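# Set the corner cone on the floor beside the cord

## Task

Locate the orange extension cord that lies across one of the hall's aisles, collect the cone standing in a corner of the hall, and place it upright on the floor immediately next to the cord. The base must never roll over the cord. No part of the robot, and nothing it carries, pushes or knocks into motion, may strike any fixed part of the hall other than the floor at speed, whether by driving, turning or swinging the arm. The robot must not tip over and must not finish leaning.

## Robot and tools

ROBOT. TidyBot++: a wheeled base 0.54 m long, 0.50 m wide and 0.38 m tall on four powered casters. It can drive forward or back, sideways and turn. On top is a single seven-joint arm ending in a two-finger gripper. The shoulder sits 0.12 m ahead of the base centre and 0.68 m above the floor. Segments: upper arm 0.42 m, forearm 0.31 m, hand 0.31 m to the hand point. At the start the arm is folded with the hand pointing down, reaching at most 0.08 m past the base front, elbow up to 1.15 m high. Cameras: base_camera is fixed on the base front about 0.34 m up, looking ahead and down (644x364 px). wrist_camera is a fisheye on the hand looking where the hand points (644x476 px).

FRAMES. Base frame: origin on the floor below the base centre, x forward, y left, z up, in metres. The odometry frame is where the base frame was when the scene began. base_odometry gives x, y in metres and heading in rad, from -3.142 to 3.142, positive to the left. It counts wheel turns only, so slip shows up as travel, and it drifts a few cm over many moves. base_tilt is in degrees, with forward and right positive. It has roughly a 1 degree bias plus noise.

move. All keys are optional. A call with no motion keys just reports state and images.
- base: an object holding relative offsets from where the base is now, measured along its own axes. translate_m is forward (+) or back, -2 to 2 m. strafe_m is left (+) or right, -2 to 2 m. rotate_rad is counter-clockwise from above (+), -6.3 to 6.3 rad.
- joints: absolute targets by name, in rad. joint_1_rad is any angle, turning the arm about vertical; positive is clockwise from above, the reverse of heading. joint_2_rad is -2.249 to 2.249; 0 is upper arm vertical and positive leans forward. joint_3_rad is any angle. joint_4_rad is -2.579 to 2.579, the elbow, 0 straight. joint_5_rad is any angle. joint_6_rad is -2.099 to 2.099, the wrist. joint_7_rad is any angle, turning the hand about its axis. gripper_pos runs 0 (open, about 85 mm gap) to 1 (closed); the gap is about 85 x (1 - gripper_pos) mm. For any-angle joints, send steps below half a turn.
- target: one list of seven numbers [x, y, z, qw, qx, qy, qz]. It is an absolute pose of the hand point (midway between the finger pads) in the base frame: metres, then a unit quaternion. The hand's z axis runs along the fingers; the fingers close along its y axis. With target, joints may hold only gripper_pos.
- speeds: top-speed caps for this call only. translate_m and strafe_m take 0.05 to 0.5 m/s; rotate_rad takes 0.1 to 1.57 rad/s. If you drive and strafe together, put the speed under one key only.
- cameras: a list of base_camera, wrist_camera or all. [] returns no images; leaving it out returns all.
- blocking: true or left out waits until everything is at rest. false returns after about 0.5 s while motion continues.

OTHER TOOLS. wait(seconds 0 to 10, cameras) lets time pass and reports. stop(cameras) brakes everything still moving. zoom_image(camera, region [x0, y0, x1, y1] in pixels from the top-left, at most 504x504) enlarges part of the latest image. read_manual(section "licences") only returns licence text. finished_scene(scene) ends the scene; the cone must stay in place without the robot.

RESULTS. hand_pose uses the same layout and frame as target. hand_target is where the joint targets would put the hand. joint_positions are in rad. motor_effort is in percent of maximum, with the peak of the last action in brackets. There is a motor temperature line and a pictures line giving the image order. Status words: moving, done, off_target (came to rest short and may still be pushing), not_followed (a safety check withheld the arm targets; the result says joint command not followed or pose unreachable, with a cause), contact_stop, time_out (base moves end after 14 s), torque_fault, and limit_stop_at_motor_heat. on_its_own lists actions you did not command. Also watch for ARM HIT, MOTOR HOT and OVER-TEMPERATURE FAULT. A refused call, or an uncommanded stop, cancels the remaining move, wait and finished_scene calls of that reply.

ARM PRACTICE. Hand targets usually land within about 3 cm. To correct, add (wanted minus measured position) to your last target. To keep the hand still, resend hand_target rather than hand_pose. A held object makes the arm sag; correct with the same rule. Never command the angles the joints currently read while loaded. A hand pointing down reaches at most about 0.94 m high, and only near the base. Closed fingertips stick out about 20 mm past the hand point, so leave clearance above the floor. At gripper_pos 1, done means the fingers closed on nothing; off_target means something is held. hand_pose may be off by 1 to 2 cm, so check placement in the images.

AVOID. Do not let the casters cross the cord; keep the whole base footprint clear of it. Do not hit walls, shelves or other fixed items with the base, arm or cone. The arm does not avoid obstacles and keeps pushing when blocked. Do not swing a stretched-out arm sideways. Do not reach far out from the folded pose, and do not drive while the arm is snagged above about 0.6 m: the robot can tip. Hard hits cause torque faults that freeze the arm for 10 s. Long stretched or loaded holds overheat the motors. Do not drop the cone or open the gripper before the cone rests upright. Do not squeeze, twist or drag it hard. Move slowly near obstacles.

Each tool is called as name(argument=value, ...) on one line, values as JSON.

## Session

move(joints={"joint_6_rad": 0.35}, cameras=["wrist_camera", "base_camera"])

Scene clock: 1.87 s.
Motor temperatures (°C): [32 31 29 27 33 31 38]
move: done
base_odometry: x=+0.000 y=+0.000 heading=+0.000
base_tilt: forward=+0.3 right=+0.1
base_status: not commanded
joint_positions: joint_1_rad=-0.045 joint_2_rad=-0.394 joint_3_rad=+3.103 joint_4_rad=-2.540 joint_5_rad=+0.050 joint_6_rad=+0.301 joint_7_rad=+1.539 gripper_pos=+0.000
joint_status: all done
motor_effort: joint_1_rad=+0(0) joint_2_rad=-4(5) joint_3_rad=+0(1) joint_4_rad=+21(22) joint_5_rad=+2(3) joint_6_rad=+9(10) joint_7_rad=+0(1)
hand_pose: x=+0.5185 y=+0.0403 z=+0.8144 quat_wxyz=(-0.020, +0.796, +0.047, +0.603) (m; base frame)
hand_target: x=+0.5222 y=+0.0415 z=+0.8292 quat_wxyz=(-0.022, +0.781, +0.047, +0.622) (m; base frame)
hand_status: not commanded
pictures: base_camera, wrist_camera
camera_calibration:
wrist_camera: T_world_to_cam=[[0.151863, -0.987975, 0.0290277, -0.0596928], [-0.277226, -0.0707654, -0.958195, 0.976428], [0.948727, 0.137467, -0.284639, -0.132394], [0, 0, 0, 1]] pos_world=[0.405362, 0.0283221, 0.899657]

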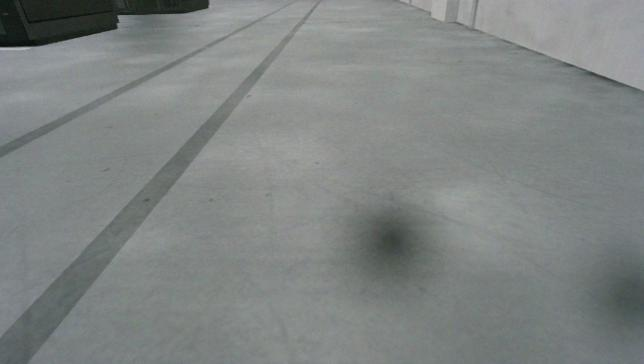

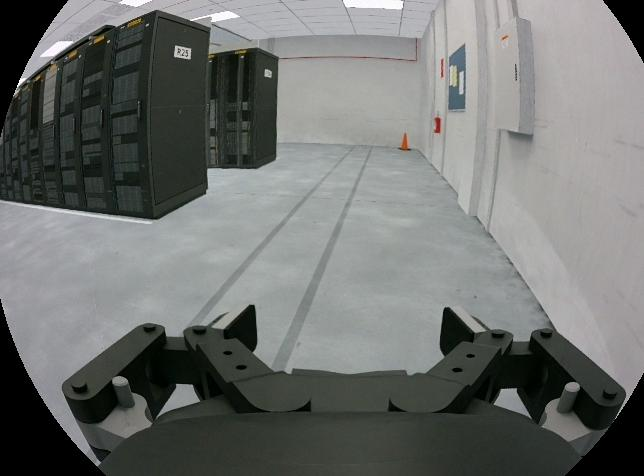

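zoom_image(camera="wrist_camera", region=[240, 100, 460, 220])

move(joints={"joint_1_rad": -1.1}, cameras=["wrist_camera"])

zoom_image(camera="wrist_camera", region=[160, 80, 480, 280])

move(joints={"joint_1_rad": -2.2}, cameras=["wrist_camera"])

zoom_image(camera="wrist_camera", region=[160, 80, 480, 280])

Scaled by 2.291.

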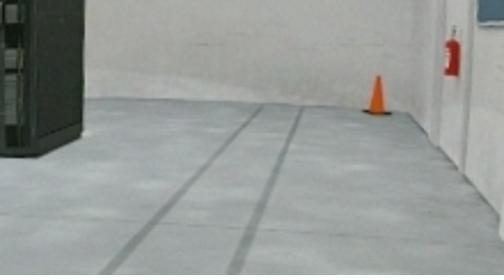

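Scene clock: 16.87 s.
Motor temperatures (°C): [32 31 29 27 33 31 38]
move: done
base_odometry: x=+0.000 y=+0.000 heading=+0.000
base_tilt: forward=+0.3 right=+0.1
base_status: not commanded
joint_positions: joint_1_rad=-1.088 joint_2_rad=-0.394 joint_3_rad=+3.103 joint_4_rad=-2.540 joint_5_rad=+0.050 joint_6_rad=+0.302 joint_7_rad=+1.539 gripper_pos=+0.000
joint_status: all done
motor_effort: joint_1_rad=+0(2) joint_2_rad=-4(5) joint_3_rad=+0(2) joint_4_rad=+21(22) joint_5_rad=+2(3) joint_6_rad=+9(10) joint_7_rad=+0(1)
hand_pose: x=+0.2856 y=+0.3653 z=+0.8146 quat_wxyz=(-0.318, +0.667, +0.437, +0.513) (m; base frame)
hand_target: x=+0.2819 y=+0.3711 z=+0.8292 quat_wxyz=(-0.332, +0.651, +0.434, +0.527) (m; base frame)
hand_status: not commanded
pictures: wrist_camera
camera_calibration:
wrist_camera: T_world_to_cam=[[0.929799, -0.366919, 0.0290603, -0.152298], [-0.078353, -0.274458, -0.958402, 0.952877], [0.359632, 0.888844, -0.28394, -0.0629412], [0, 0, 0, 1]] pos_world=[0.238903, 0.261588, 0.899793]

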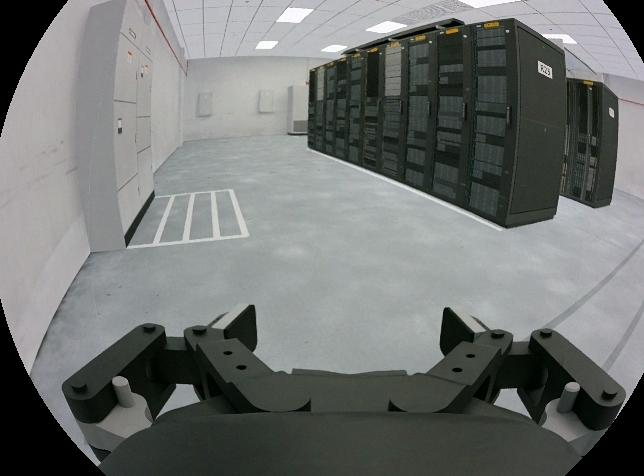

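Scaled by 1.575.

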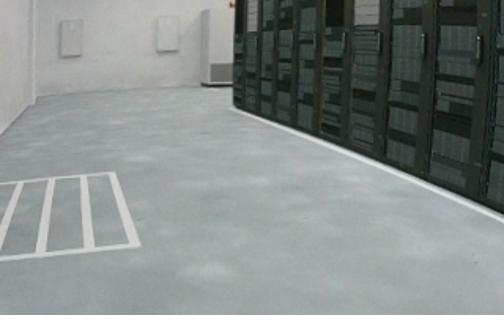

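Scene clock: 19.23 s.
Motor temperatures (°C): [32 31 29 27 33 31 38]
move: done
base_odometry: x=+0.000 y=+0.000 heading=+0.000
base_tilt: forward=+0.3 right=+0.1
base_status: not commanded
joint_positions: joint_1_rad=-2.188 joint_2_rad=-0.394 joint_3_rad=+3.103 joint_4_rad=-2.540 joint_5_rad=+0.050 joint_6_rad=+0.302 joint_7_rad=+1.539 gripper_pos=+0.000
joint_status: all done
motor_effort: joint_1_rad=+0(2) joint_2_rad=-4(5) joint_3_rad=-1(2) joint_4_rad=+21(22) joint_5_rad=+2(3) joint_6_rad=+9(10) joint_7_rad=+0(1)
hand_pose: x=-0.1310 y=+0.3142 z=+0.8147 quat_wxyz=(-0.539, +0.340, +0.721, +0.272) (m; base frame)
hand_target: x=-0.1379 y=+0.3135 z=+0.8292 quat_wxyz=(-0.558, +0.328, +0.710, +0.276) (m; base frame)
hand_status: not commanded
pictures: wrist_camera
camera_calibration:
wrist_camera: T_world_to_cam=[[0.748732, 0.662235, 0.0290685, -0.130759], [0.208956, -0.194178, -0.958453, 0.918715], [-0.629076, 0.723699, -0.283765, 0.0545528], [0, 0, 0, 1]] pos_world=[-0.0597494, 0.225508, 0.899827]

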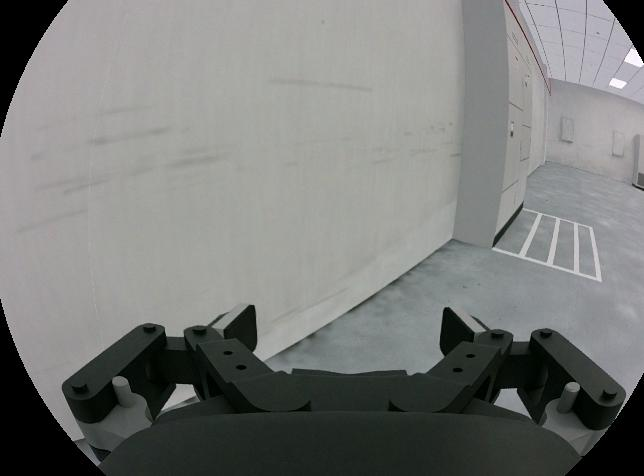

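Scaled by 1.575.

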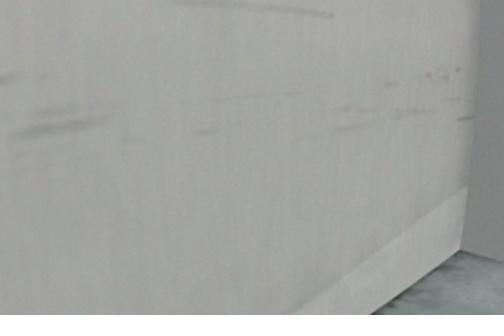

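move(joints={"joint_1_rad": -0.3}, cameras=["base_camera", "wrist_camera"])

Scene clock: 51.70 s.
Motor temperatures (°C): [32 31 29 27 33 31 38]
move: done
base_odometry: x=+0.000 y=+0.000 heading=+0.000
base_tilt: forward=+0.3 right=+0.1
base_status: not commanded
joint_positions: joint_1_rad=-0.312 joint_2_rad=-0.394 joint_3_rad=+3.103 joint_4_rad=-2.540 joint_5_rad=+0.050 joint_6_rad=+0.302 joint_7_rad=+1.539 gripper_pos=+0.000
joint_status: all done
motor_effort: joint_1_rad=+0(1) joint_2_rad=-4(5) joint_3_rad=-2(2) joint_4_rad=+22(22) joint_5_rad=+1(3) joint_6_rad=+9(10) joint_7_rad=+0(1)
hand_pose: x=+0.4938 y=+0.1443 z=+0.8148 quat_wxyz=(-0.100, +0.782, +0.153, +0.596) (m; base frame)
hand_target: x=+0.4987 y=+0.1417 z=+0.8292 quat_wxyz=(-0.100, +0.769, +0.146, +0.615) (m; base frame)
hand_status: not commanded
pictures: base_camera, wrist_camera
camera_calibration:
wrist_camera: T_world_to_cam=[[0.407114, -0.912914, 0.0290793, -0.0901173], [-0.247702, -0.140995, -0.958522, 0.973096], [0.879148, 0.383025, -0.283532, -0.125142], [0, 0, 0, 1]] pos_world=[0.387745, 0.102865, 0.899872]

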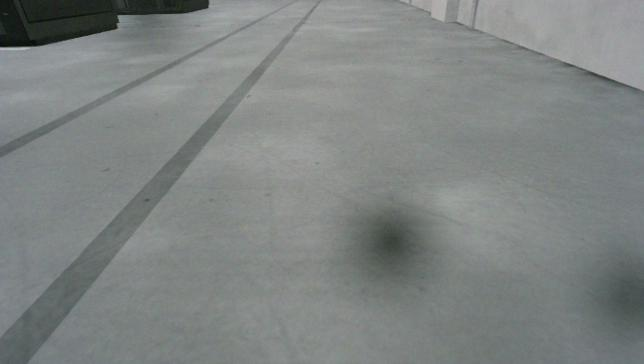

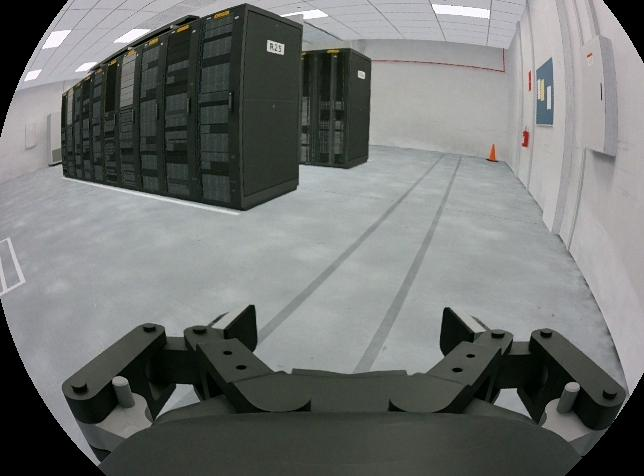

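zoom_image(camera="wrist_camera", region=[300, 110, 540, 250])

zoom_image(camera="wrist_camera", region=[0, 120, 240, 260])

Scaled by 2.100.

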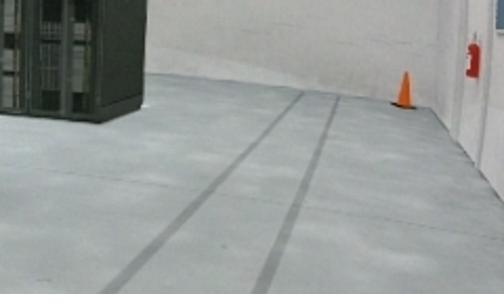

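Scaled by 2.100.

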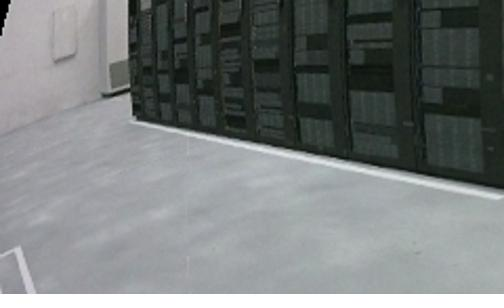

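move(base={"translate_m": 2.0, "strafe_m": 0.1}, joints={"joint_1_rad": -0.9}, cameras=["base_camera", "wrist_camera"])

move(base={"translate_m": 2.0}, joints={"joint_1_rad": -1.3}, cameras=["base_camera", "wrist_camera"])

Scene clock: 93.23 s.
Motor temperatures (°C): [32 31 29 28 33 31 38]
move: done
base_odometry: x=+2.000 y=+0.100 heading=+0.000
base_tilt: forward=+0.3 right=+0.1
base_status: done
joint_positions: joint_1_rad=-0.888 joint_2_rad=-0.394 joint_3_rad=+3.103 joint_4_rad=-2.540 joint_5_rad=+0.050 joint_6_rad=+0.303 joint_7_rad=+1.539 gripper_pos=+0.000
joint_status: all done
motor_effort: joint_1_rad=+0(2) joint_2_rad=-4(6) joint_3_rad=+0(2) joint_4_rad=+21(22) joint_5_rad=+1(3) joint_6_rad=+9(10) joint_7_rad=+0(1)
hand_pose: x=+0.3549 y=+0.3251 z=+0.8151 quat_wxyz=(-0.265, +0.706, +0.368, +0.543) (m; base frame)
hand_target: x=+0.3524 y=+0.3314 z=+0.8292 quat_wxyz=(-0.278, +0.691, +0.367, +0.558) (m; base frame)
hand_status: not commanded
pictures: base_camera, wrist_camera
camera_calibration:
wrist_camera: T_world_to_cam=[[0.83851, -0.544107, 0.0291309, -0.141503], [-0.130359, -0.252229, -0.958847, 0.959311], [0.529063, 0.800206, -0.282425, -0.0845106], [0, 0, 0, 1]] pos_world=[0.288418, 0.232599, 0.900086]

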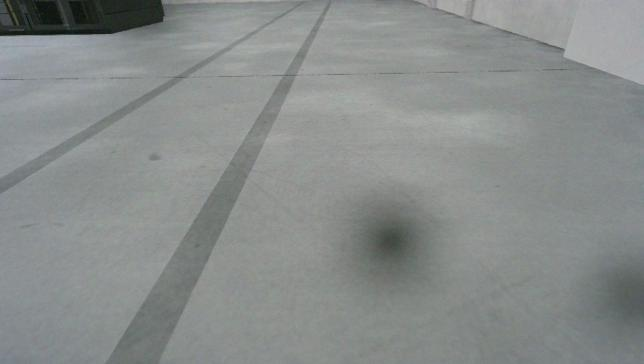

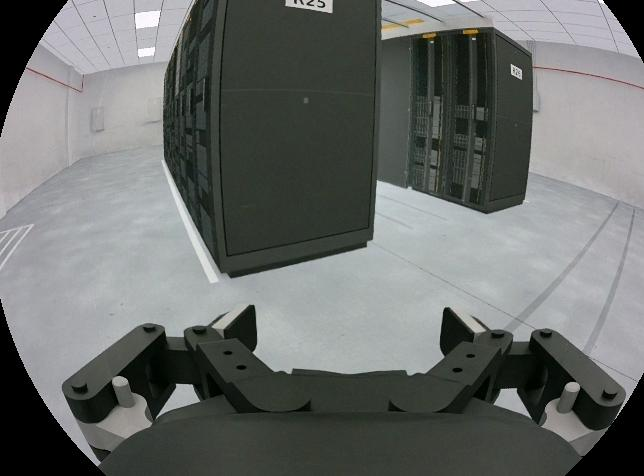

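Scene clock: 98.60 s.
Motor temperatures (°C): [32 31 29 28 33 31 38]
move: done
base_odometry: x=+4.000 y=+0.100 heading=+0.000
base_tilt: forward=+0.3 right=+0.1
base_status: done
joint_positions: joint_1_rad=-1.288 joint_2_rad=-0.394 joint_3_rad=+3.103 joint_4_rad=-2.540 joint_5_rad=+0.050 joint_6_rad=+0.304 joint_7_rad=+1.539 gripper_pos=+0.000
joint_status: all done
motor_effort: joint_1_rad=+0(2) joint_2_rad=-4(6) joint_3_rad=+0(3) joint_4_rad=+21(22) joint_5_rad=+1(3) joint_6_rad=+9(10) joint_7_rad=+0(1)
hand_pose: x=+0.2097 y=+0.3913 z=+0.8151 quat_wxyz=(-0.368, +0.619, +0.501, +0.480) (m; base frame)
hand_target: x=+0.2049 y=+0.3961 z=+0.8292 quat_wxyz=(-0.383, +0.605, +0.497, +0.491) (m; base frame)
hand_status: not commanded
pictures: base_camera, wrist_camera
camera_calibration:
wrist_camera: T_world_to_cam=[[0.9842, -0.174649, 0.0291336, -0.158843], [-0.0218399, -0.283025, -0.958864, 0.946407], [0.17571, 0.943077, -0.282367, -0.0425159], [0, 0, 0, 1]] pos_world=[0.184473, 0.28021, 0.900098]

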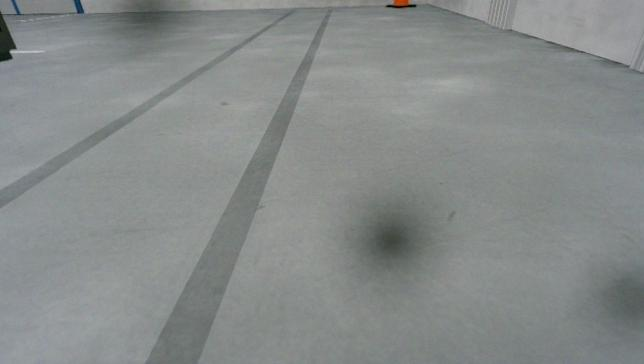

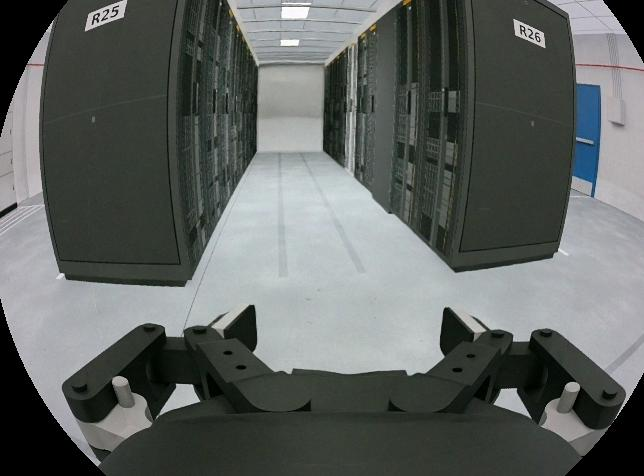

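zoom_image(camera="wrist_camera", region=[220, 130, 400, 250])

move(base={"translate_m": 2.0}, joints={"joint_1_rad": -0.7}, cameras=["base_camera", "wrist_camera"])

Scaled by 2.800.

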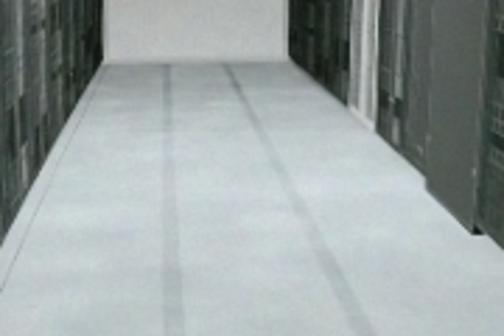

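Scene clock: 109.00 s.
Motor temperatures (°C): [32 31 29 28 33 31 38]
move: done
base_odometry: x=+6.000 y=+0.101 heading=+0.000
base_tilt: forward=+0.3 right=+0.0
base_status: done
joint_positions: joint_1_rad=-0.712 joint_2_rad=-0.394 joint_3_rad=+3.103 joint_4_rad=-2.540 joint_5_rad=+0.050 joint_6_rad=+0.304 joint_7_rad=+1.539 gripper_pos=+0.000
joint_status: all done
motor_effort: joint_1_rad=+0(2) joint_2_rad=-4(7) joint_3_rad=+0(2) joint_4_rad=+21(22) joint_5_rad=+2(3) joint_6_rad=+9(10) joint_7_rad=+0(1)
hand_pose: x=+0.4082 y=+0.2788 z=+0.8152 quat_wxyz=(-0.216, +0.736, +0.305, +0.565) (m; base frame)
hand_target: x=+0.4136 y=+0.2784 z=+0.8292 quat_wxyz=(-0.221, +0.724, +0.296, +0.582) (m; base frame)
hand_status: not commanded
pictures: base_camera, wrist_camera
camera_calibration:
wrist_camera: T_world_to_cam=[[0.730151, -0.682664, 0.0291499, -0.128627], [-0.172259, -0.22519, -0.958966, 0.964363], [0.661216, 0.695169, -0.282017, -0.100616], [0, 0, 0, 1]] pos_world=[0.326566, 0.199301, 0.900165]

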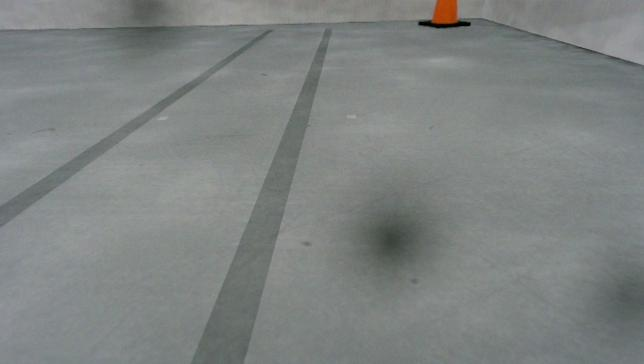

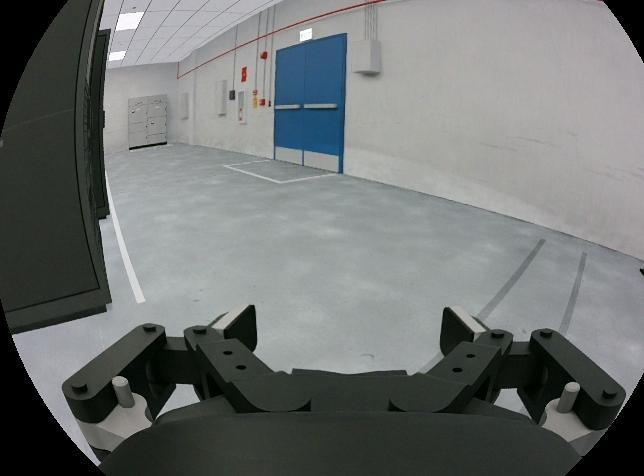

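zoom_image(camera="wrist_camera", region=[90, 120, 330, 260])

Scaled by 2.100.

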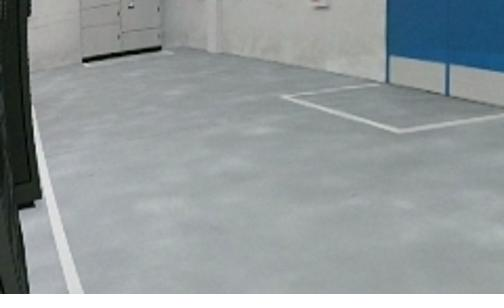

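zoom_image(camera="base_camera", region=[380, 0, 644, 100])

move(base={"translate_m": 1.7, "strafe_m": -0.9}, joints={"joint_1_rad": 0.0, "joint_6_rad": -0.91}, cameras=["base_camera", "wrist_camera"])

Scaled by 1.909.

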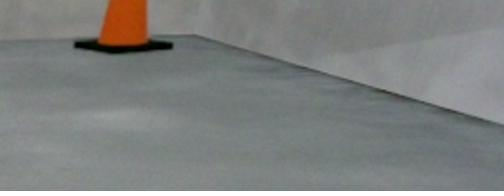

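Scene clock: 137.07 s.
Motor temperatures (°C): [32 31 29 28 33 31 38]
move: done
base_odometry: x=+7.701 y=-0.798 heading=+0.001
base_tilt: forward=+0.3 right=+0.1
base_status: done
joint_positions: joint_1_rad=-0.013 joint_2_rad=-0.394 joint_3_rad=+3.103 joint_4_rad=-2.540 joint_5_rad=+0.050 joint_6_rad=-0.872 joint_7_rad=+1.539 gripper_pos=+0.000
joint_status: all done
motor_effort: joint_1_rad=+0(2) joint_2_rad=+1(5) joint_3_rad=+0(2) joint_4_rad=+17(22) joint_5_rad=+2(3) joint_6_rad=+2(9) joint_7_rad=+1(1)
hand_pose: x=+0.2595 y=-0.0051 z=+0.5905 quat_wxyz=(+0.025, +0.997, +0.023, +0.062) (m; base frame)
hand_target: x=+0.2479 y=-0.0076 z=+0.5893 quat_wxyz=(+0.026, +0.999, +0.016, +0.043) (m; base frame)
hand_status: not commanded
pictures: base_camera, wrist_camera
camera_calibration:
wrist_camera: T_world_to_cam=[[0.0673498, -0.997718, 0.00468287, -0.022382], [-0.991586, -0.0674544, -0.110485, 0.371701], [0.110549, 0.00279767, -0.993867, 0.691391], [0, 0, 0, 1]] pos_world=[0.293649, 0.000807714, 0.728323]

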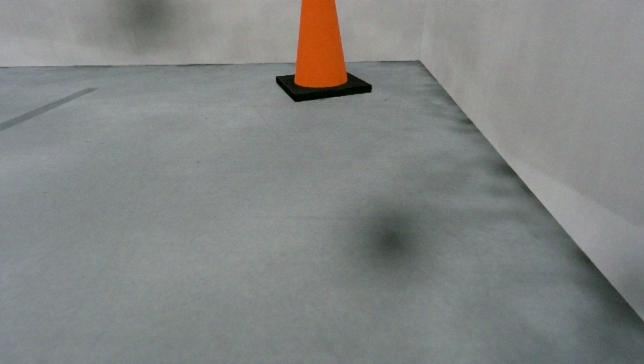

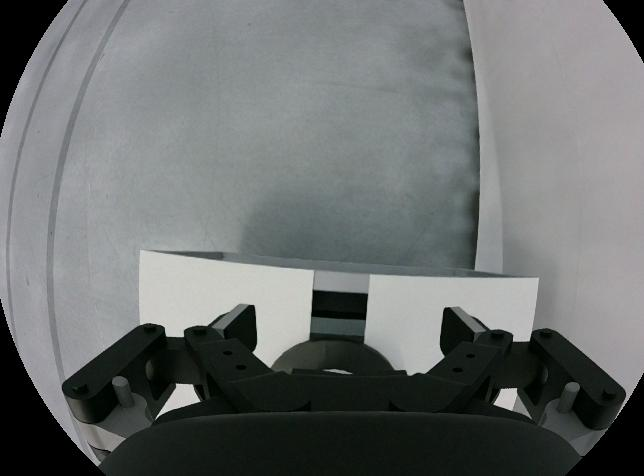

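move(base={"translate_m": 0.985, "strafe_m": 0.018}, target=[0.52, 0, 0.64, 0, 1, 0, 0], cameras=["base_camera", "wrist_camera"])

Scene clock: 161.80 s.
Motor temperatures (°C): [32 31 29 28 33 31 38]
move: off_target
base_odometry: x=+8.686 y=-0.780 heading=+0.000
base_tilt: forward=+0.3 right=+0.1
base_status: done
joint_positions: joint_1_rad=-0.013 joint_2_rad=+0.271 joint_3_rad=+3.149 joint_4_rad=-1.752 joint_5_rad=+0.050 joint_6_rad=-1.089 joint_7_rad=+1.539 gripper_pos=+0.000
joint_status: not commanded
motor_effort: joint_1_rad=+0(0) joint_2_rad=-25(26) joint_3_rad=-2(2) joint_4_rad=+17(19) joint_5_rad=+2(3) joint_6_rad=+1(4) joint_7_rad=+1(1)
hand_pose: x=+0.5240 y=-0.0102 z=+0.6389 quat_wxyz=(+0.023, +1.000, -0.002, +0.015) (m; base frame)
hand_target: x=+0.5200 y=+0.0000 z=+0.6400 quat_wxyz=(+0.000, +1.000, +0.000, +0.000) (m; base frame)
hand_status: off_target (0.011 m and 3.2 deg from the pose sent, 0.265 m and 8.1 deg at the start)
pictures: base_camera, wrist_camera
camera_calibration:
wrist_camera: T_world_to_cam=[[0.0146542, -0.999884, -0.00421531, -0.0122472], [-0.999729, -0.0145753, -0.01817, 0.584798], [0.0181065, 0.00448043, -0.999826, 0.762576], [0, 0, 0, 1]] pos_world=[0.571012, -0.00713884, 0.773018]

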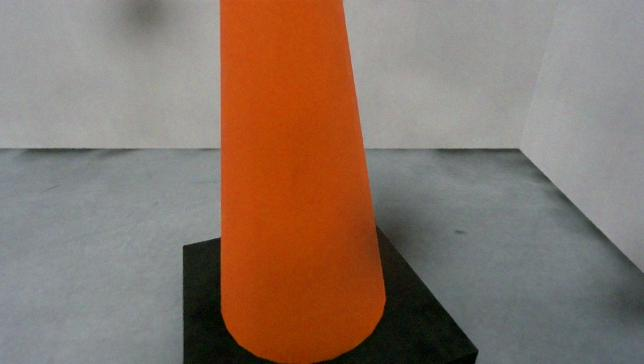

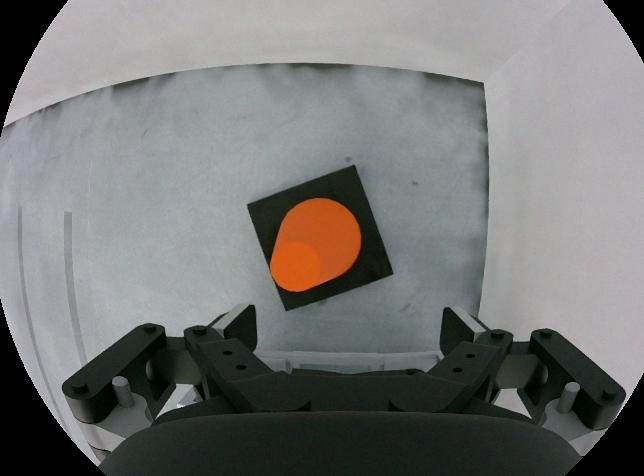

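move(target=[0.525, 0.035, 0.50, 0, 1, 0, 0], cameras=["wrist_camera"])

Scene clock: 186.00 s.
Motor temperatures (°C): [32 31 29 28 33 31 38]
move: off_target
base_odometry: x=+8.686 y=-0.780 heading=+0.000
base_tilt: forward=+0.4 right=+0.1
base_status: not commanded
joint_positions: joint_1_rad=-0.083 joint_2_rad=+0.502 joint_3_rad=+3.149 joint_4_rad=-1.914 joint_5_rad=+0.050 joint_6_rad=-0.750 joint_7_rad=+1.539 gripper_pos=+0.000
joint_status: not commanded
motor_effort: joint_1_rad=+0(1) joint_2_rad=-28(31) joint_3_rad=-2(2) joint_4_rad=+13(17) joint_5_rad=+2(3) joint_6_rad=+1(2) joint_7_rad=+1(1)
hand_pose: x=+0.5223 y=+0.0212 z=+0.5045 quat_wxyz=(+0.019, +0.999, +0.041, -0.011) (m; base frame)
hand_target: x=+0.5250 y=+0.0350 z=+0.5000 quat_wxyz=(+0.000, +1.000, +0.000, +0.000) (m; base frame)
hand_status: off_target (0.015 m and 5.3 deg from the pose sent, 0.146 m and 3.2 deg at the start)
pictures: wrist_camera
camera_calibration:
wrist_camera: T_world_to_cam=[[0.0984245, -0.995053, -0.0135184, -0.020597], [-0.994451, -0.0988539, 0.0359906, 0.552843], [-0.0371489, 0.00990107, -0.999261, 0.656563], [0, 0, 0, 1]] pos_world=[0.576193, 0.0276549, 0.635902]

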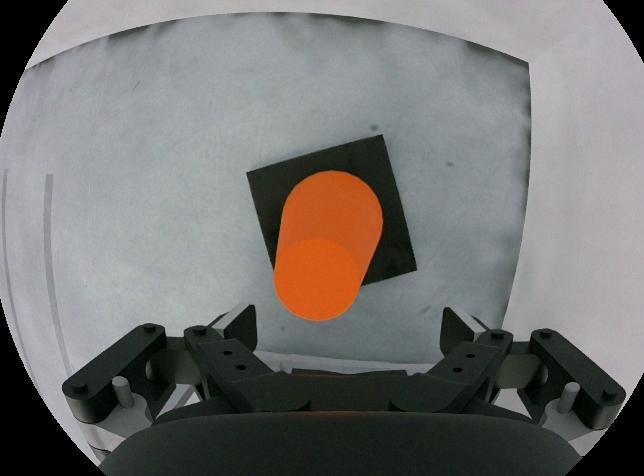

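move(target=[0.538, 0.047, 0.455, 0, 1, 0, 0], cameras=["wrist_camera"])

Scene clock: 199.13 s.
Motor temperatures (°C): [32 32 29 28 33 31 38]
move: off_target
base_odometry: x=+8.686 y=-0.780 heading=+0.000
base_tilt: forward=+0.4 right=+0.1
base_status: not commanded
joint_positions: joint_1_rad=-0.112 joint_2_rad=+0.609 joint_3_rad=+3.149 joint_4_rad=-1.914 joint_5_rad=+0.046 joint_6_rad=-0.646 joint_7_rad=+1.539 gripper_pos=+0.000
joint_status: not commanded
motor_effort: joint_1_rad=+0(1) joint_2_rad=-30(32) joint_3_rad=-1(2) joint_4_rad=+11(13) joint_5_rad=+2(3) joint_6_rad=+1(2) joint_7_rad=+0(1)
hand_pose: x=+0.5322 y=+0.0357 z=+0.4597 quat_wxyz=(+0.017, +0.998, +0.055, -0.013) (m; base frame)
hand_target: x=+0.5380 y=+0.0470 z=+0.4550 quat_wxyz=(+0.000, +1.000, +0.000, +0.000) (m; base frame)
hand_status: off_target (0.014 m and 6.8 deg from the pose sent, 0.058 m and 5.3 deg at the start)
pictures: wrist_camera
camera_calibration:
wrist_camera: T_world_to_cam=[[0.127409, -0.991666, -0.0191228, -0.0207231], [-0.990991, -0.128077, 0.0391656, 0.563488], [-0.0412884, 0.0139605, -0.99905, 0.613956], [0, 0, 0, 1]] pos_world=[0.586401, 0.0430484, 0.590907]

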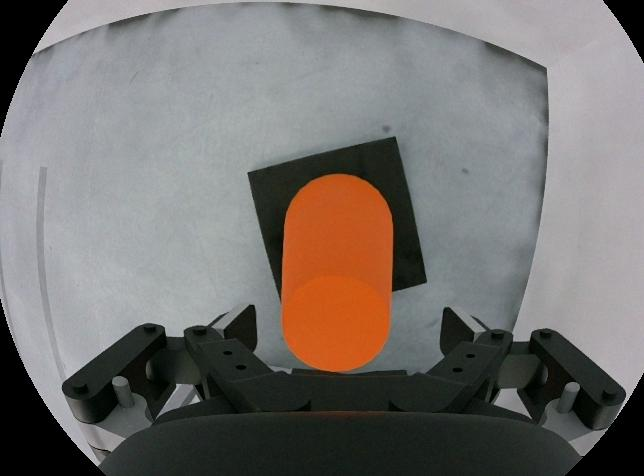

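move(target=[0.544, 0.05, 0.4255, 0, 1, 0, 0], cameras=["wrist_camera"])

Scene clock: 215.43 s.
Motor temperatures (°C): [32 32 29 28 33 31 38]
move: off_target
base_odometry: x=+8.686 y=-0.780 heading=+0.000
base_tilt: forward=+0.4 right=+0.1
base_status: not commanded
joint_positions: joint_1_rad=-0.117 joint_2_rad=+0.678 joint_3_rad=+3.150 joint_4_rad=-1.914 joint_5_rad=+0.040 joint_6_rad=-0.577 joint_7_rad=+1.539 gripper_pos=+0.000
joint_status: not commanded
motor_effort: joint_1_rad=+0(0) joint_2_rad=-31(33) joint_3_rad=-1(2) joint_4_rad=+10(12) joint_5_rad=+2(3) joint_6_rad=+1(2) joint_7_rad=+0(1)
hand_pose: x=+0.5369 y=+0.0397 z=+0.4302 quat_wxyz=(+0.014, +0.998, +0.056, -0.013) (m; base frame)
hand_target: x=+0.5440 y=+0.0500 z=+0.4255 quat_wxyz=(+0.000, +1.000, +0.000, +0.000) (m; base frame)
hand_status: off_target (0.013 m and 6.8 deg from the pose sent, 0.039 m and 6.8 deg at the start)
pictures: wrist_camera
camera_calibration:
wrist_camera: T_world_to_cam=[[0.128639, -0.991397, -0.0241842, -0.0164407], [-0.990794, -0.129522, 0.039395, 0.5696], [-0.0421884, 0.0188938, -0.998931, 0.584868], [0, 0, 0, 1]] pos_world=[0.591146, 0.0464258, 0.561406]

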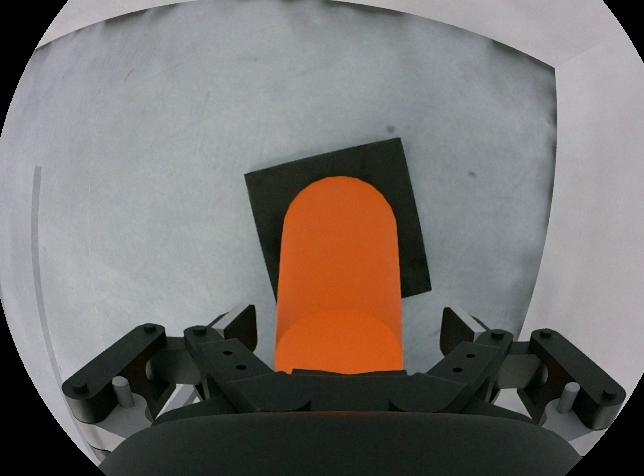

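move(joints={"gripper_pos": 0.35}, cameras=["wrist_camera"])

move(joints={"gripper_pos": 0.6}, cameras=["wrist_camera"])

Scene clock: 223.07 s.
Motor temperatures (°C): [32 32 29 28 33 31 38]
move: done
base_odometry: x=+8.686 y=-0.780 heading=+0.000
base_tilt: forward=+0.4 right=+0.1
base_status: not commanded
joint_positions: joint_1_rad=-0.124 joint_2_rad=+0.678 joint_3_rad=+3.153 joint_4_rad=-1.914 joint_5_rad=+0.032 joint_6_rad=-0.577 joint_7_rad=+1.539 gripper_pos=+0.348
joint_status: all done
motor_effort: joint_1_rad=+2(3) joint_2_rad=-28(31) joint_3_rad=+1(3) joint_4_rad=+11(12) joint_5_rad=+3(4) joint_6_rad=+3(4) joint_7_rad=+0(1)
hand_pose: x=+0.5369 y=+0.0422 z=+0.4304 quat_wxyz=(+0.013, +0.998, +0.055, -0.012) (m; base frame)
hand_target: x=+0.5440 y=+0.0500 z=+0.4255 quat_wxyz=(+0.000, +1.000, +0.000, +0.000) (m; base frame)
hand_status: not commanded
pictures: wrist_camera
camera_calibration:
wrist_camera: T_world_to_cam=[[0.126813, -0.991595, -0.0256491, -0.0122903], [-0.991061, -0.12774, 0.0384808, 0.570357], [-0.0414338, 0.02054, -0.99893, 0.584528], [0, 0, 0, 1]] pos_world=[0.591036, 0.048664, 0.561639]

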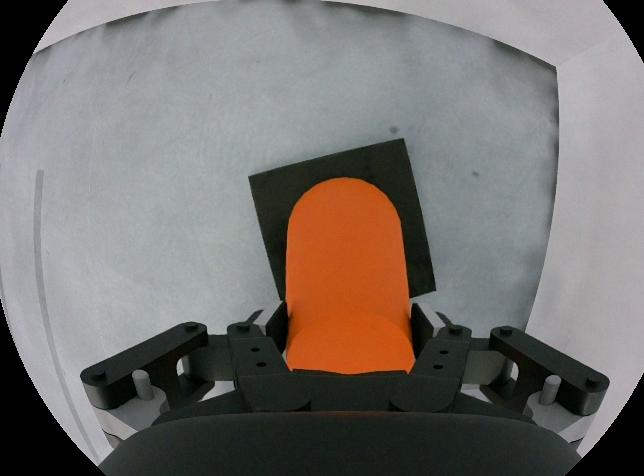

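Scene clock: 223.73 s.
Motor temperatures (°C): [32 32 29 28 33 31 38]
move: off_target
base_odometry: x=+8.686 y=-0.780 heading=+0.000
base_tilt: forward=+0.4 right=+0.1
base_status: not commanded
joint_positions: joint_1_rad=-0.125 joint_2_rad=+0.674 joint_3_rad=+3.154 joint_4_rad=-1.915 joint_5_rad=+0.032 joint_6_rad=-0.577 joint_7_rad=+1.539 gripper_pos=+0.416
joint_status: gripper_pos off_target (ended at +0.416, target +0.600)
motor_effort: joint_1_rad=+0(2) joint_2_rad=-28(29) joint_3_rad=-1(2) joint_4_rad=+13(14) joint_5_rad=+3(3) joint_6_rad=+4(8) joint_7_rad=+1(1)
hand_pose: x=+0.5370 y=+0.0424 z=+0.4318 quat_wxyz=(+0.013, +0.998, +0.055, -0.011) (m; base frame)
hand_target: x=+0.5440 y=+0.0500 z=+0.4255 quat_wxyz=(+0.000, +1.000, +0.000, +0.000) (m; base frame)
hand_status: not commanded
pictures: wrist_camera
camera_calibration:
wrist_camera: T_world_to_cam=[[0.126957, -0.991578, -0.0256048, -0.0122143], [-0.991127, -0.127839, 0.0363844, 0.571364], [-0.0393513, 0.0207584, -0.99901, 0.584875], [0, 0, 0, 1]] pos_world=[0.590861, 0.0487901, 0.563194]

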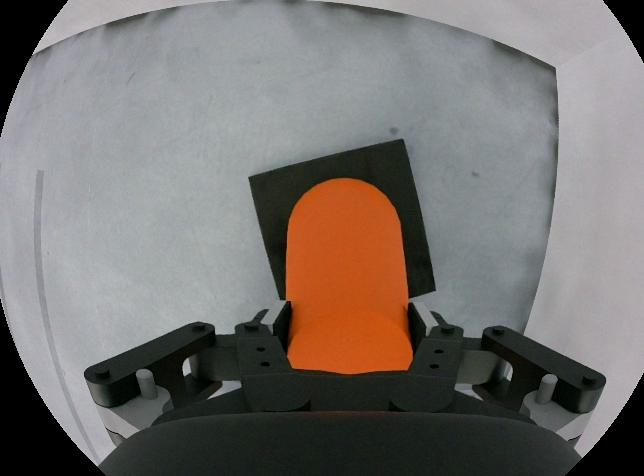

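move(joints={"gripper_pos": 0.8}, cameras=[])

move(target=[0.525, 0.045, 0.52, 0, 1, 0, 0], cameras=["wrist_camera"])

move(target=[0.50, 0.014, 0.62, 0, 1, 0, 0], cameras=["base_camera", "wrist_camera"])

Scene clock: 233.80 s.
Motor temperatures (°C): [32 33 29 28 33 31 38]
move: off_target
base_odometry: x=+8.686 y=-0.780 heading=+0.000
base_tilt: forward=+0.3 right=+0.1
base_status: not commanded
joint_positions: joint_1_rad=-0.125 joint_2_rad=+0.674 joint_3_rad=+3.154 joint_4_rad=-1.915 joint_5_rad=+0.032 joint_6_rad=-0.577 joint_7_rad=+1.539 gripper_pos=+0.416
joint_status: gripper_pos off_target (ended at +0.416, target +0.800)
motor_effort: joint_1_rad=+0(0) joint_2_rad=-29(29) joint_3_rad=-1(1) joint_4_rad=+13(13) joint_5_rad=+3(3) joint_6_rad=+4(5) joint_7_rad=+0(1)
hand_pose: x=+0.5370 y=+0.0424 z=+0.4318 quat_wxyz=(+0.013, +0.998, +0.055, -0.011) (m; base frame)
hand_target: x=+0.5440 y=+0.0500 z=+0.4255 quat_wxyz=(+0.000, +1.000, +0.000, +0.000) (m; base frame)
hand_status: not commanded
pictures: none
No camera images: "cameras" was empty.

Scene clock: 235.03 s.
Motor temperatures (°C): [32 33 29 28 33 31 38]
move: off_target
base_odometry: x=+8.686 y=-0.780 heading=+0.000
base_tilt: forward=+0.4 right=+0.1
base_status: not commanded
joint_positions: joint_1_rad=-0.125 joint_2_rad=+0.535 joint_3_rad=+3.154 joint_4_rad=-1.915 joint_5_rad=+0.032 joint_6_rad=-0.728 joint_7_rad=+1.539 gripper_pos=+0.418
joint_status: not commanded
motor_effort: joint_1_rad=+0(1) joint_2_rad=-38(44) joint_3_rad=-1(2) joint_4_rad=+16(17) joint_5_rad=+2(3) joint_6_rad=+0(5) joint_7_rad=+0(1)
hand_pose: x=+0.5209 y=+0.0396 z=+0.4905 quat_wxyz=(+0.015, +0.998, +0.053, -0.017) (m; base frame)
hand_target: x=+0.5250 y=+0.0450 z=+0.5200 quat_wxyz=(+0.000, +1.000, +0.000, +0.000) (m; base frame)
hand_status: off_target (0.030 m and 6.6 deg from the pose sent, 0.089 m and 6.6 deg at the start)
pictures: wrist_camera
camera_calibration:
wrist_camera: T_world_to_cam=[[0.122749, -0.992167, -0.0231702, -0.0104183], [-0.991148, -0.123746, 0.048099, 0.547108], [-0.0505895, 0.0170609, -0.998574, 0.648681], [0, 0, 0, 1]] pos_world=[0.57636, 0.0462986, 0.621199]

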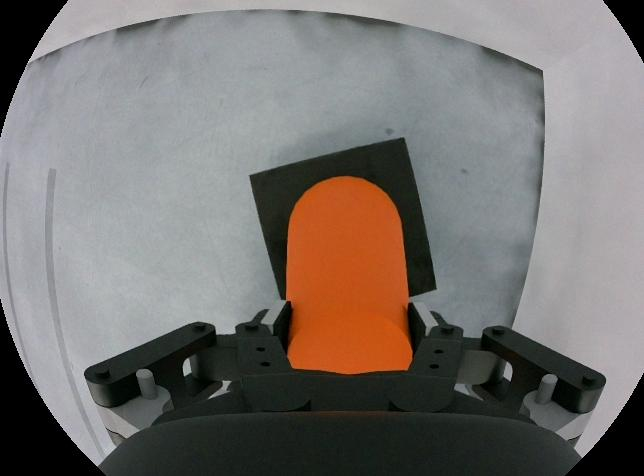

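Scene clock: 236.23 s.
Motor temperatures (°C): [32 33 29 28 33 31 38]
move: off_target
base_odometry: x=+8.686 y=-0.780 heading=+0.000
base_tilt: forward=+0.4 right=+0.1
base_status: not commanded
joint_positions: joint_1_rad=-0.051 joint_2_rad=+0.320 joint_3_rad=+3.154 joint_4_rad=-1.883 joint_5_rad=+0.032 joint_6_rad=-0.999 joint_7_rad=+1.539 gripper_pos=+0.418
joint_status: not commanded
motor_effort: joint_1_rad=+0(1) joint_2_rad=-32(40) joint_3_rad=-2(2) joint_4_rad=+20(21) joint_5_rad=+2(3) joint_6_rad=-1(1) joint_7_rad=+0(1)
hand_pose: x=+0.4864 y=+0.0072 z=+0.5849 quat_wxyz=(+0.016, +0.999, +0.013, -0.029) (m; base frame)
hand_target: x=+0.5000 y=+0.0140 z=+0.6200 quat_wxyz=(+0.000, +1.000, +0.000, +0.000) (m; base frame)
hand_status: off_target (0.038 m and 4.1 deg from the pose sent, 0.134 m and 6.6 deg at the start)
pictures: base_camera, wrist_camera
camera_calibration:
wrist_camera: T_world_to_cam=[[0.0417653, -0.998933, -0.0196946, 0.00129493], [-0.996524, -0.0430705, 0.0713137, 0.492794], [-0.0720859, 0.0166477, -0.997259, 0.751438], [0, 0, 0, 1]] pos_world=[0.545195, 0.0100087, 0.714262]

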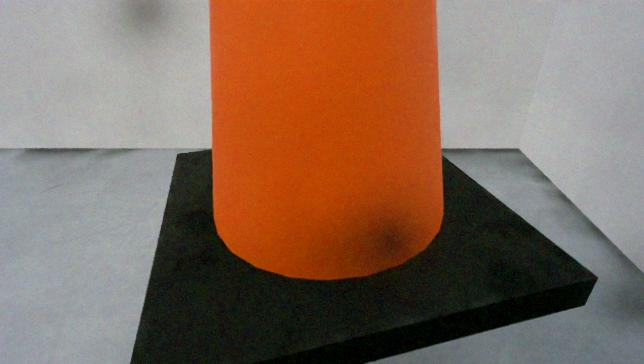

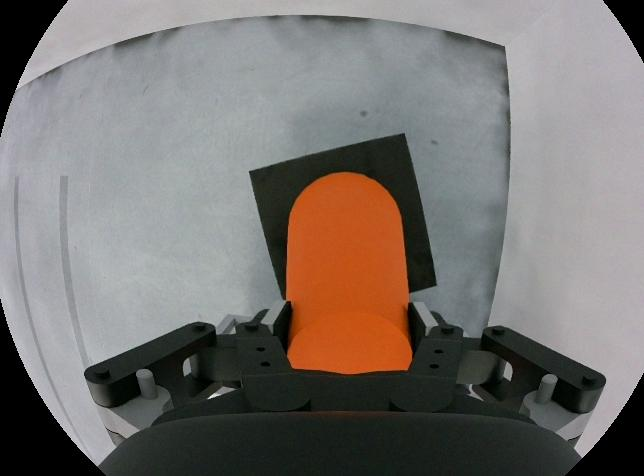

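move(target=[0.52, 0.014, 0.76, 0, 1, 0, 0], cameras=["base_camera"])

move(target=[0.495, 0.014, 0.88, 0, 1, 0, 0], cameras=["base_camera", "wrist_camera"])

Scene clock: 252.87 s.
Motor temperatures (°C): [32 33 29 28 33 31 38]
move: off_target
base_odometry: x=+8.686 y=-0.780 heading=+0.000
base_tilt: forward=+0.3 right=+0.1
base_status: not commanded
joint_positions: joint_1_rad=-0.051 joint_2_rad=+0.280 joint_3_rad=+3.154 joint_4_rad=-1.485 joint_5_rad=+0.032 joint_6_rad=-1.453 joint_7_rad=+1.539 gripper_pos=+0.418
joint_status: not commanded
motor_effort: joint_1_rad=+0(0) joint_2_rad=-35(36) joint_3_rad=-2(2) joint_4_rad=+24(26) joint_5_rad=+2(3) joint_6_rad=-1(1) joint_7_rad=+0(1)
hand_pose: x=+0.5201 y=+0.0074 z=+0.7152 quat_wxyz=(+0.019, +0.999, +0.006, -0.038) (m; base frame)
hand_target: x=+0.5200 y=+0.0140 z=+0.7600 quat_wxyz=(+0.000, +1.000, +0.000, +0.000) (m; base frame)
hand_status: off_target (0.045 m and 4.9 deg from the pose sent, 0.178 m and 4.1 deg at the start)
pictures: base_camera

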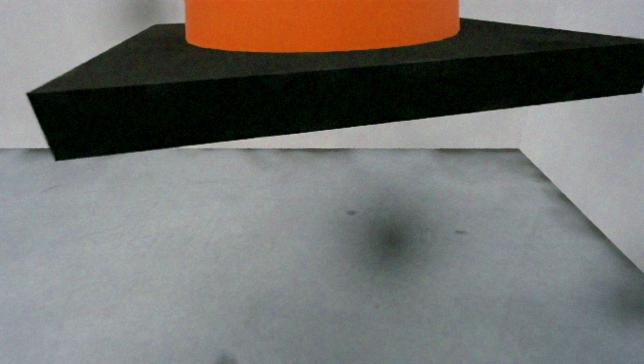

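Scene clock: 254.67 s.
Motor temperatures (°C): [32 33 29 28 33 31 38]
move: off_target
base_odometry: x=+8.686 y=-0.780 heading=+0.000
base_tilt: forward=+0.4 right=+0.1
base_status: not commanded
joint_positions: joint_1_rad=-0.051 joint_2_rad=+0.251 joint_3_rad=+3.154 joint_4_rad=-1.133 joint_5_rad=+0.032 joint_6_rad=-1.831 joint_7_rad=+1.539 gripper_pos=+0.418
joint_status: not commanded
motor_effort: joint_1_rad=+0(0) joint_2_rad=-33(37) joint_3_rad=-1(2) joint_4_rad=+25(26) joint_5_rad=+2(3) joint_6_rad=-1(1) joint_7_rad=+0(1)
hand_pose: x=+0.5097 y=+0.0076 z=+0.8375 quat_wxyz=(+0.018, +0.999, +0.000, -0.036) (m; base frame)
hand_target: x=+0.4950 y=+0.0140 z=+0.8800 quat_wxyz=(+0.000, +1.000, +0.000, +0.000) (m; base frame)
hand_status: off_target (0.045 m and 4.6 deg from the pose sent, 0.167 m and 4.9 deg at the start)
pictures: base_camera, wrist_camera
camera_calibration:
wrist_camera: T_world_to_cam=[[0.0159274, -0.999766, -0.0146163, 0.0146297], [-0.996345, -0.0170964, 0.0836873, 0.487392], [-0.0839176, 0.01323, -0.996385, 1.01036], [0, 0, 0, 1]] pos_world=[0.570164, 0.00959195, 0.966132]

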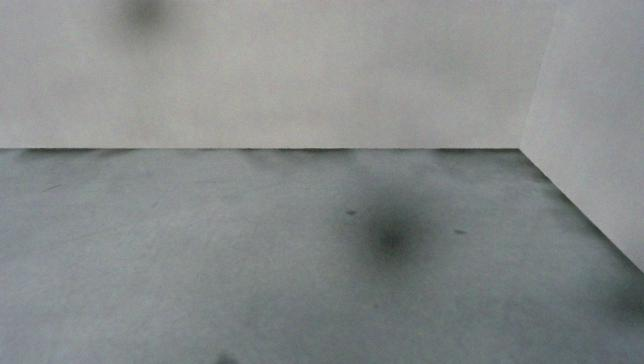

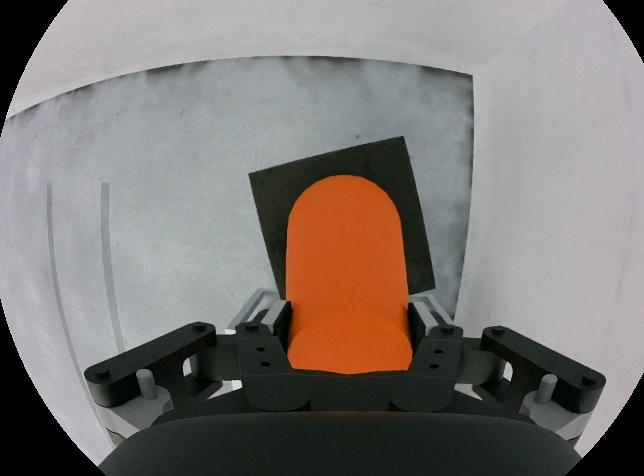

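move(base={"translate_m": -0.6, "strafe_m": 0.5, "rotate_rad": 1.571}, speeds={"rotate_rad": 0.8}, cameras=["base_camera"])

Scene clock: 277.27 s.
Motor temperatures (°C): [32 34 29 28 33 31 38]
move: done
base_odometry: x=+8.086 y=-0.280 heading=+1.571
base_tilt: forward=+0.3 right=+0.1
base_status: done
joint_positions: joint_1_rad=-0.053 joint_2_rad=+0.249 joint_3_rad=+3.160 joint_4_rad=-1.131 joint_5_rad=+0.019 joint_6_rad=-1.840 joint_7_rad=+1.539 gripper_pos=+0.419
joint_status: not commanded
motor_effort: joint_1_rad=+0(5) joint_2_rad=-34(37) joint_3_rad=-1(5) joint_4_rad=+25(25) joint_5_rad=+1(7) joint_6_rad=-1(3) joint_7_rad=+0(1)
hand_pose: x=+0.5070 y=+0.0098 z=+0.8386 quat_wxyz=(+0.013, +0.999, -0.001, -0.039) (m; base frame)
hand_target: x=+0.4950 y=+0.0140 z=+0.8800 quat_wxyz=(+0.000, +1.000, +0.000, +0.000) (m; base frame)
hand_status: not commanded
pictures: base_camera

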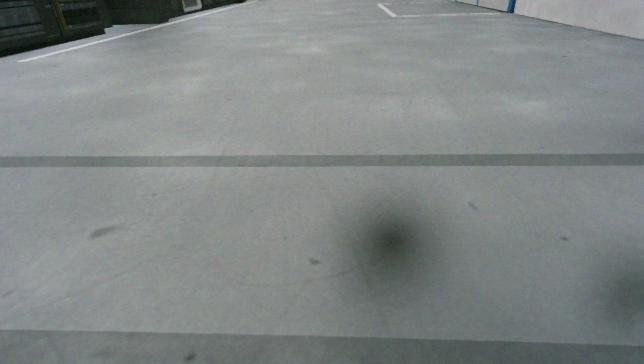

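move(base={"translate_m": 2.0}, cameras=["base_camera"])

move(base={"translate_m": 2.0}, cameras=["base_camera"])

Scene clock: 288.47 s.
Motor temperatures (°C): [32 34 29 28 33 31 38]
move: done
base_odometry: x=+8.086 y=+1.720 heading=+1.572
base_tilt: forward=+0.4 right=+0.1
base_status: done
joint_positions: joint_1_rad=-0.053 joint_2_rad=+0.245 joint_3_rad=+3.160 joint_4_rad=-1.131 joint_5_rad=+0.019 joint_6_rad=-1.851 joint_7_rad=+1.539 gripper_pos=+0.419
joint_status: not commanded
motor_effort: joint_1_rad=+0(1) joint_2_rad=-33(37) joint_3_rad=-2(2) joint_4_rad=+25(26) joint_5_rad=+3(3) joint_6_rad=+0(3) joint_7_rad=+1(1)
hand_pose: x=+0.5031 y=+0.0096 z=+0.8409 quat_wxyz=(+0.013, +0.999, -0.001, -0.042) (m; base frame)
hand_target: x=+0.4950 y=+0.0140 z=+0.8800 quat_wxyz=(+0.000, +1.000, +0.000, +0.000) (m; base frame)
hand_status: not commanded
pictures: base_camera

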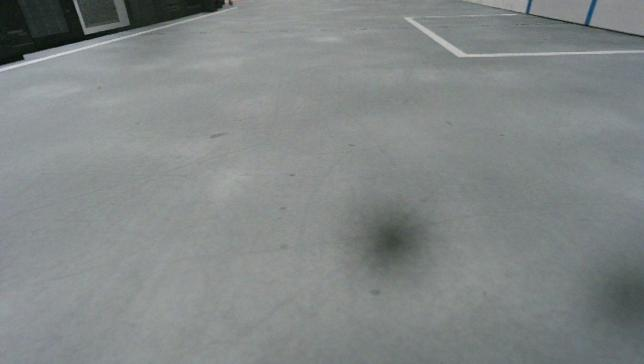

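Scene clock: 293.83 s.
Motor temperatures (°C): [32 34 29 28 33 31 38]
move: done
base_odometry: x=+8.084 y=+3.720 heading=+1.572
base_tilt: forward=+0.4 right=+0.1
base_status: done
joint_positions: joint_1_rad=-0.053 joint_2_rad=+0.241 joint_3_rad=+3.160 joint_4_rad=-1.130 joint_5_rad=+0.019 joint_6_rad=-1.854 joint_7_rad=+1.539 gripper_pos=+0.419
joint_status: not commanded
motor_effort: joint_1_rad=+0(1) joint_2_rad=-33(36) joint_3_rad=-2(2) joint_4_rad=+25(26) joint_5_rad=+2(3) joint_6_rad=-1(3) joint_7_rad=+0(1)
hand_pose: x=+0.5020 y=+0.0096 z=+0.8425 quat_wxyz=(+0.013, +0.999, -0.001, -0.041) (m; base frame)
hand_target: x=+0.4950 y=+0.0140 z=+0.8800 quat_wxyz=(+0.000, +1.000, +0.000, +0.000) (m; base frame)
hand_status: not commanded
pictures: base_camera

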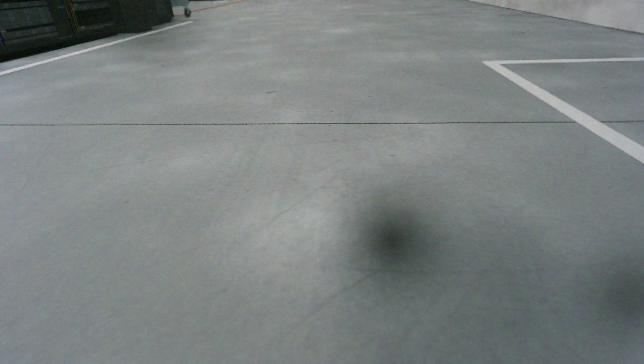

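zoom_image(camera="base_camera", region=[120, 0, 360, 60])

Scaled by 2.100.

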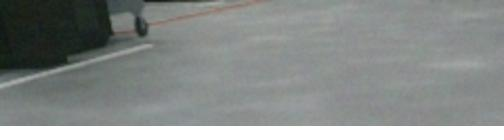

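move(base={"translate_m": 2.0}, cameras=["base_camera"])

zoom_image(camera="base_camera", region=[60, 0, 400, 100])

Scene clock: 315.93 s.
Motor temperatures (°C): [32 35 29 29 33 31 38]
move: done
base_odometry: x=+8.080 y=+5.720 heading=+1.573
base_tilt: forward=+0.3 right=+0.1
base_status: done
joint_positions: joint_1_rad=-0.053 joint_2_rad=+0.240 joint_3_rad=+3.160 joint_4_rad=-1.129 joint_5_rad=+0.019 joint_6_rad=-1.855 joint_7_rad=+1.539 gripper_pos=+0.419
joint_status: not commanded
motor_effort: joint_1_rad=+0(0) joint_2_rad=-33(36) joint_3_rad=-2(2) joint_4_rad=+25(26) joint_5_rad=+2(3) joint_6_rad=+0(3) joint_7_rad=+0(1)
hand_pose: x=+0.5012 y=+0.0096 z=+0.8433 quat_wxyz=(+0.013, +0.999, -0.001, -0.041) (m; base frame)
hand_target: x=+0.4950 y=+0.0140 z=+0.8800 quat_wxyz=(+0.000, +1.000, +0.000, +0.000) (m; base frame)
hand_status: not commanded
pictures: base_camera

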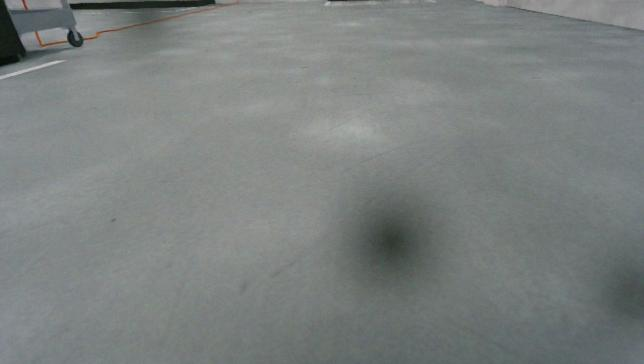

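Scaled by 1.482.

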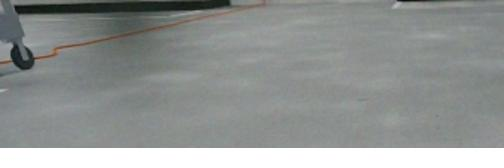

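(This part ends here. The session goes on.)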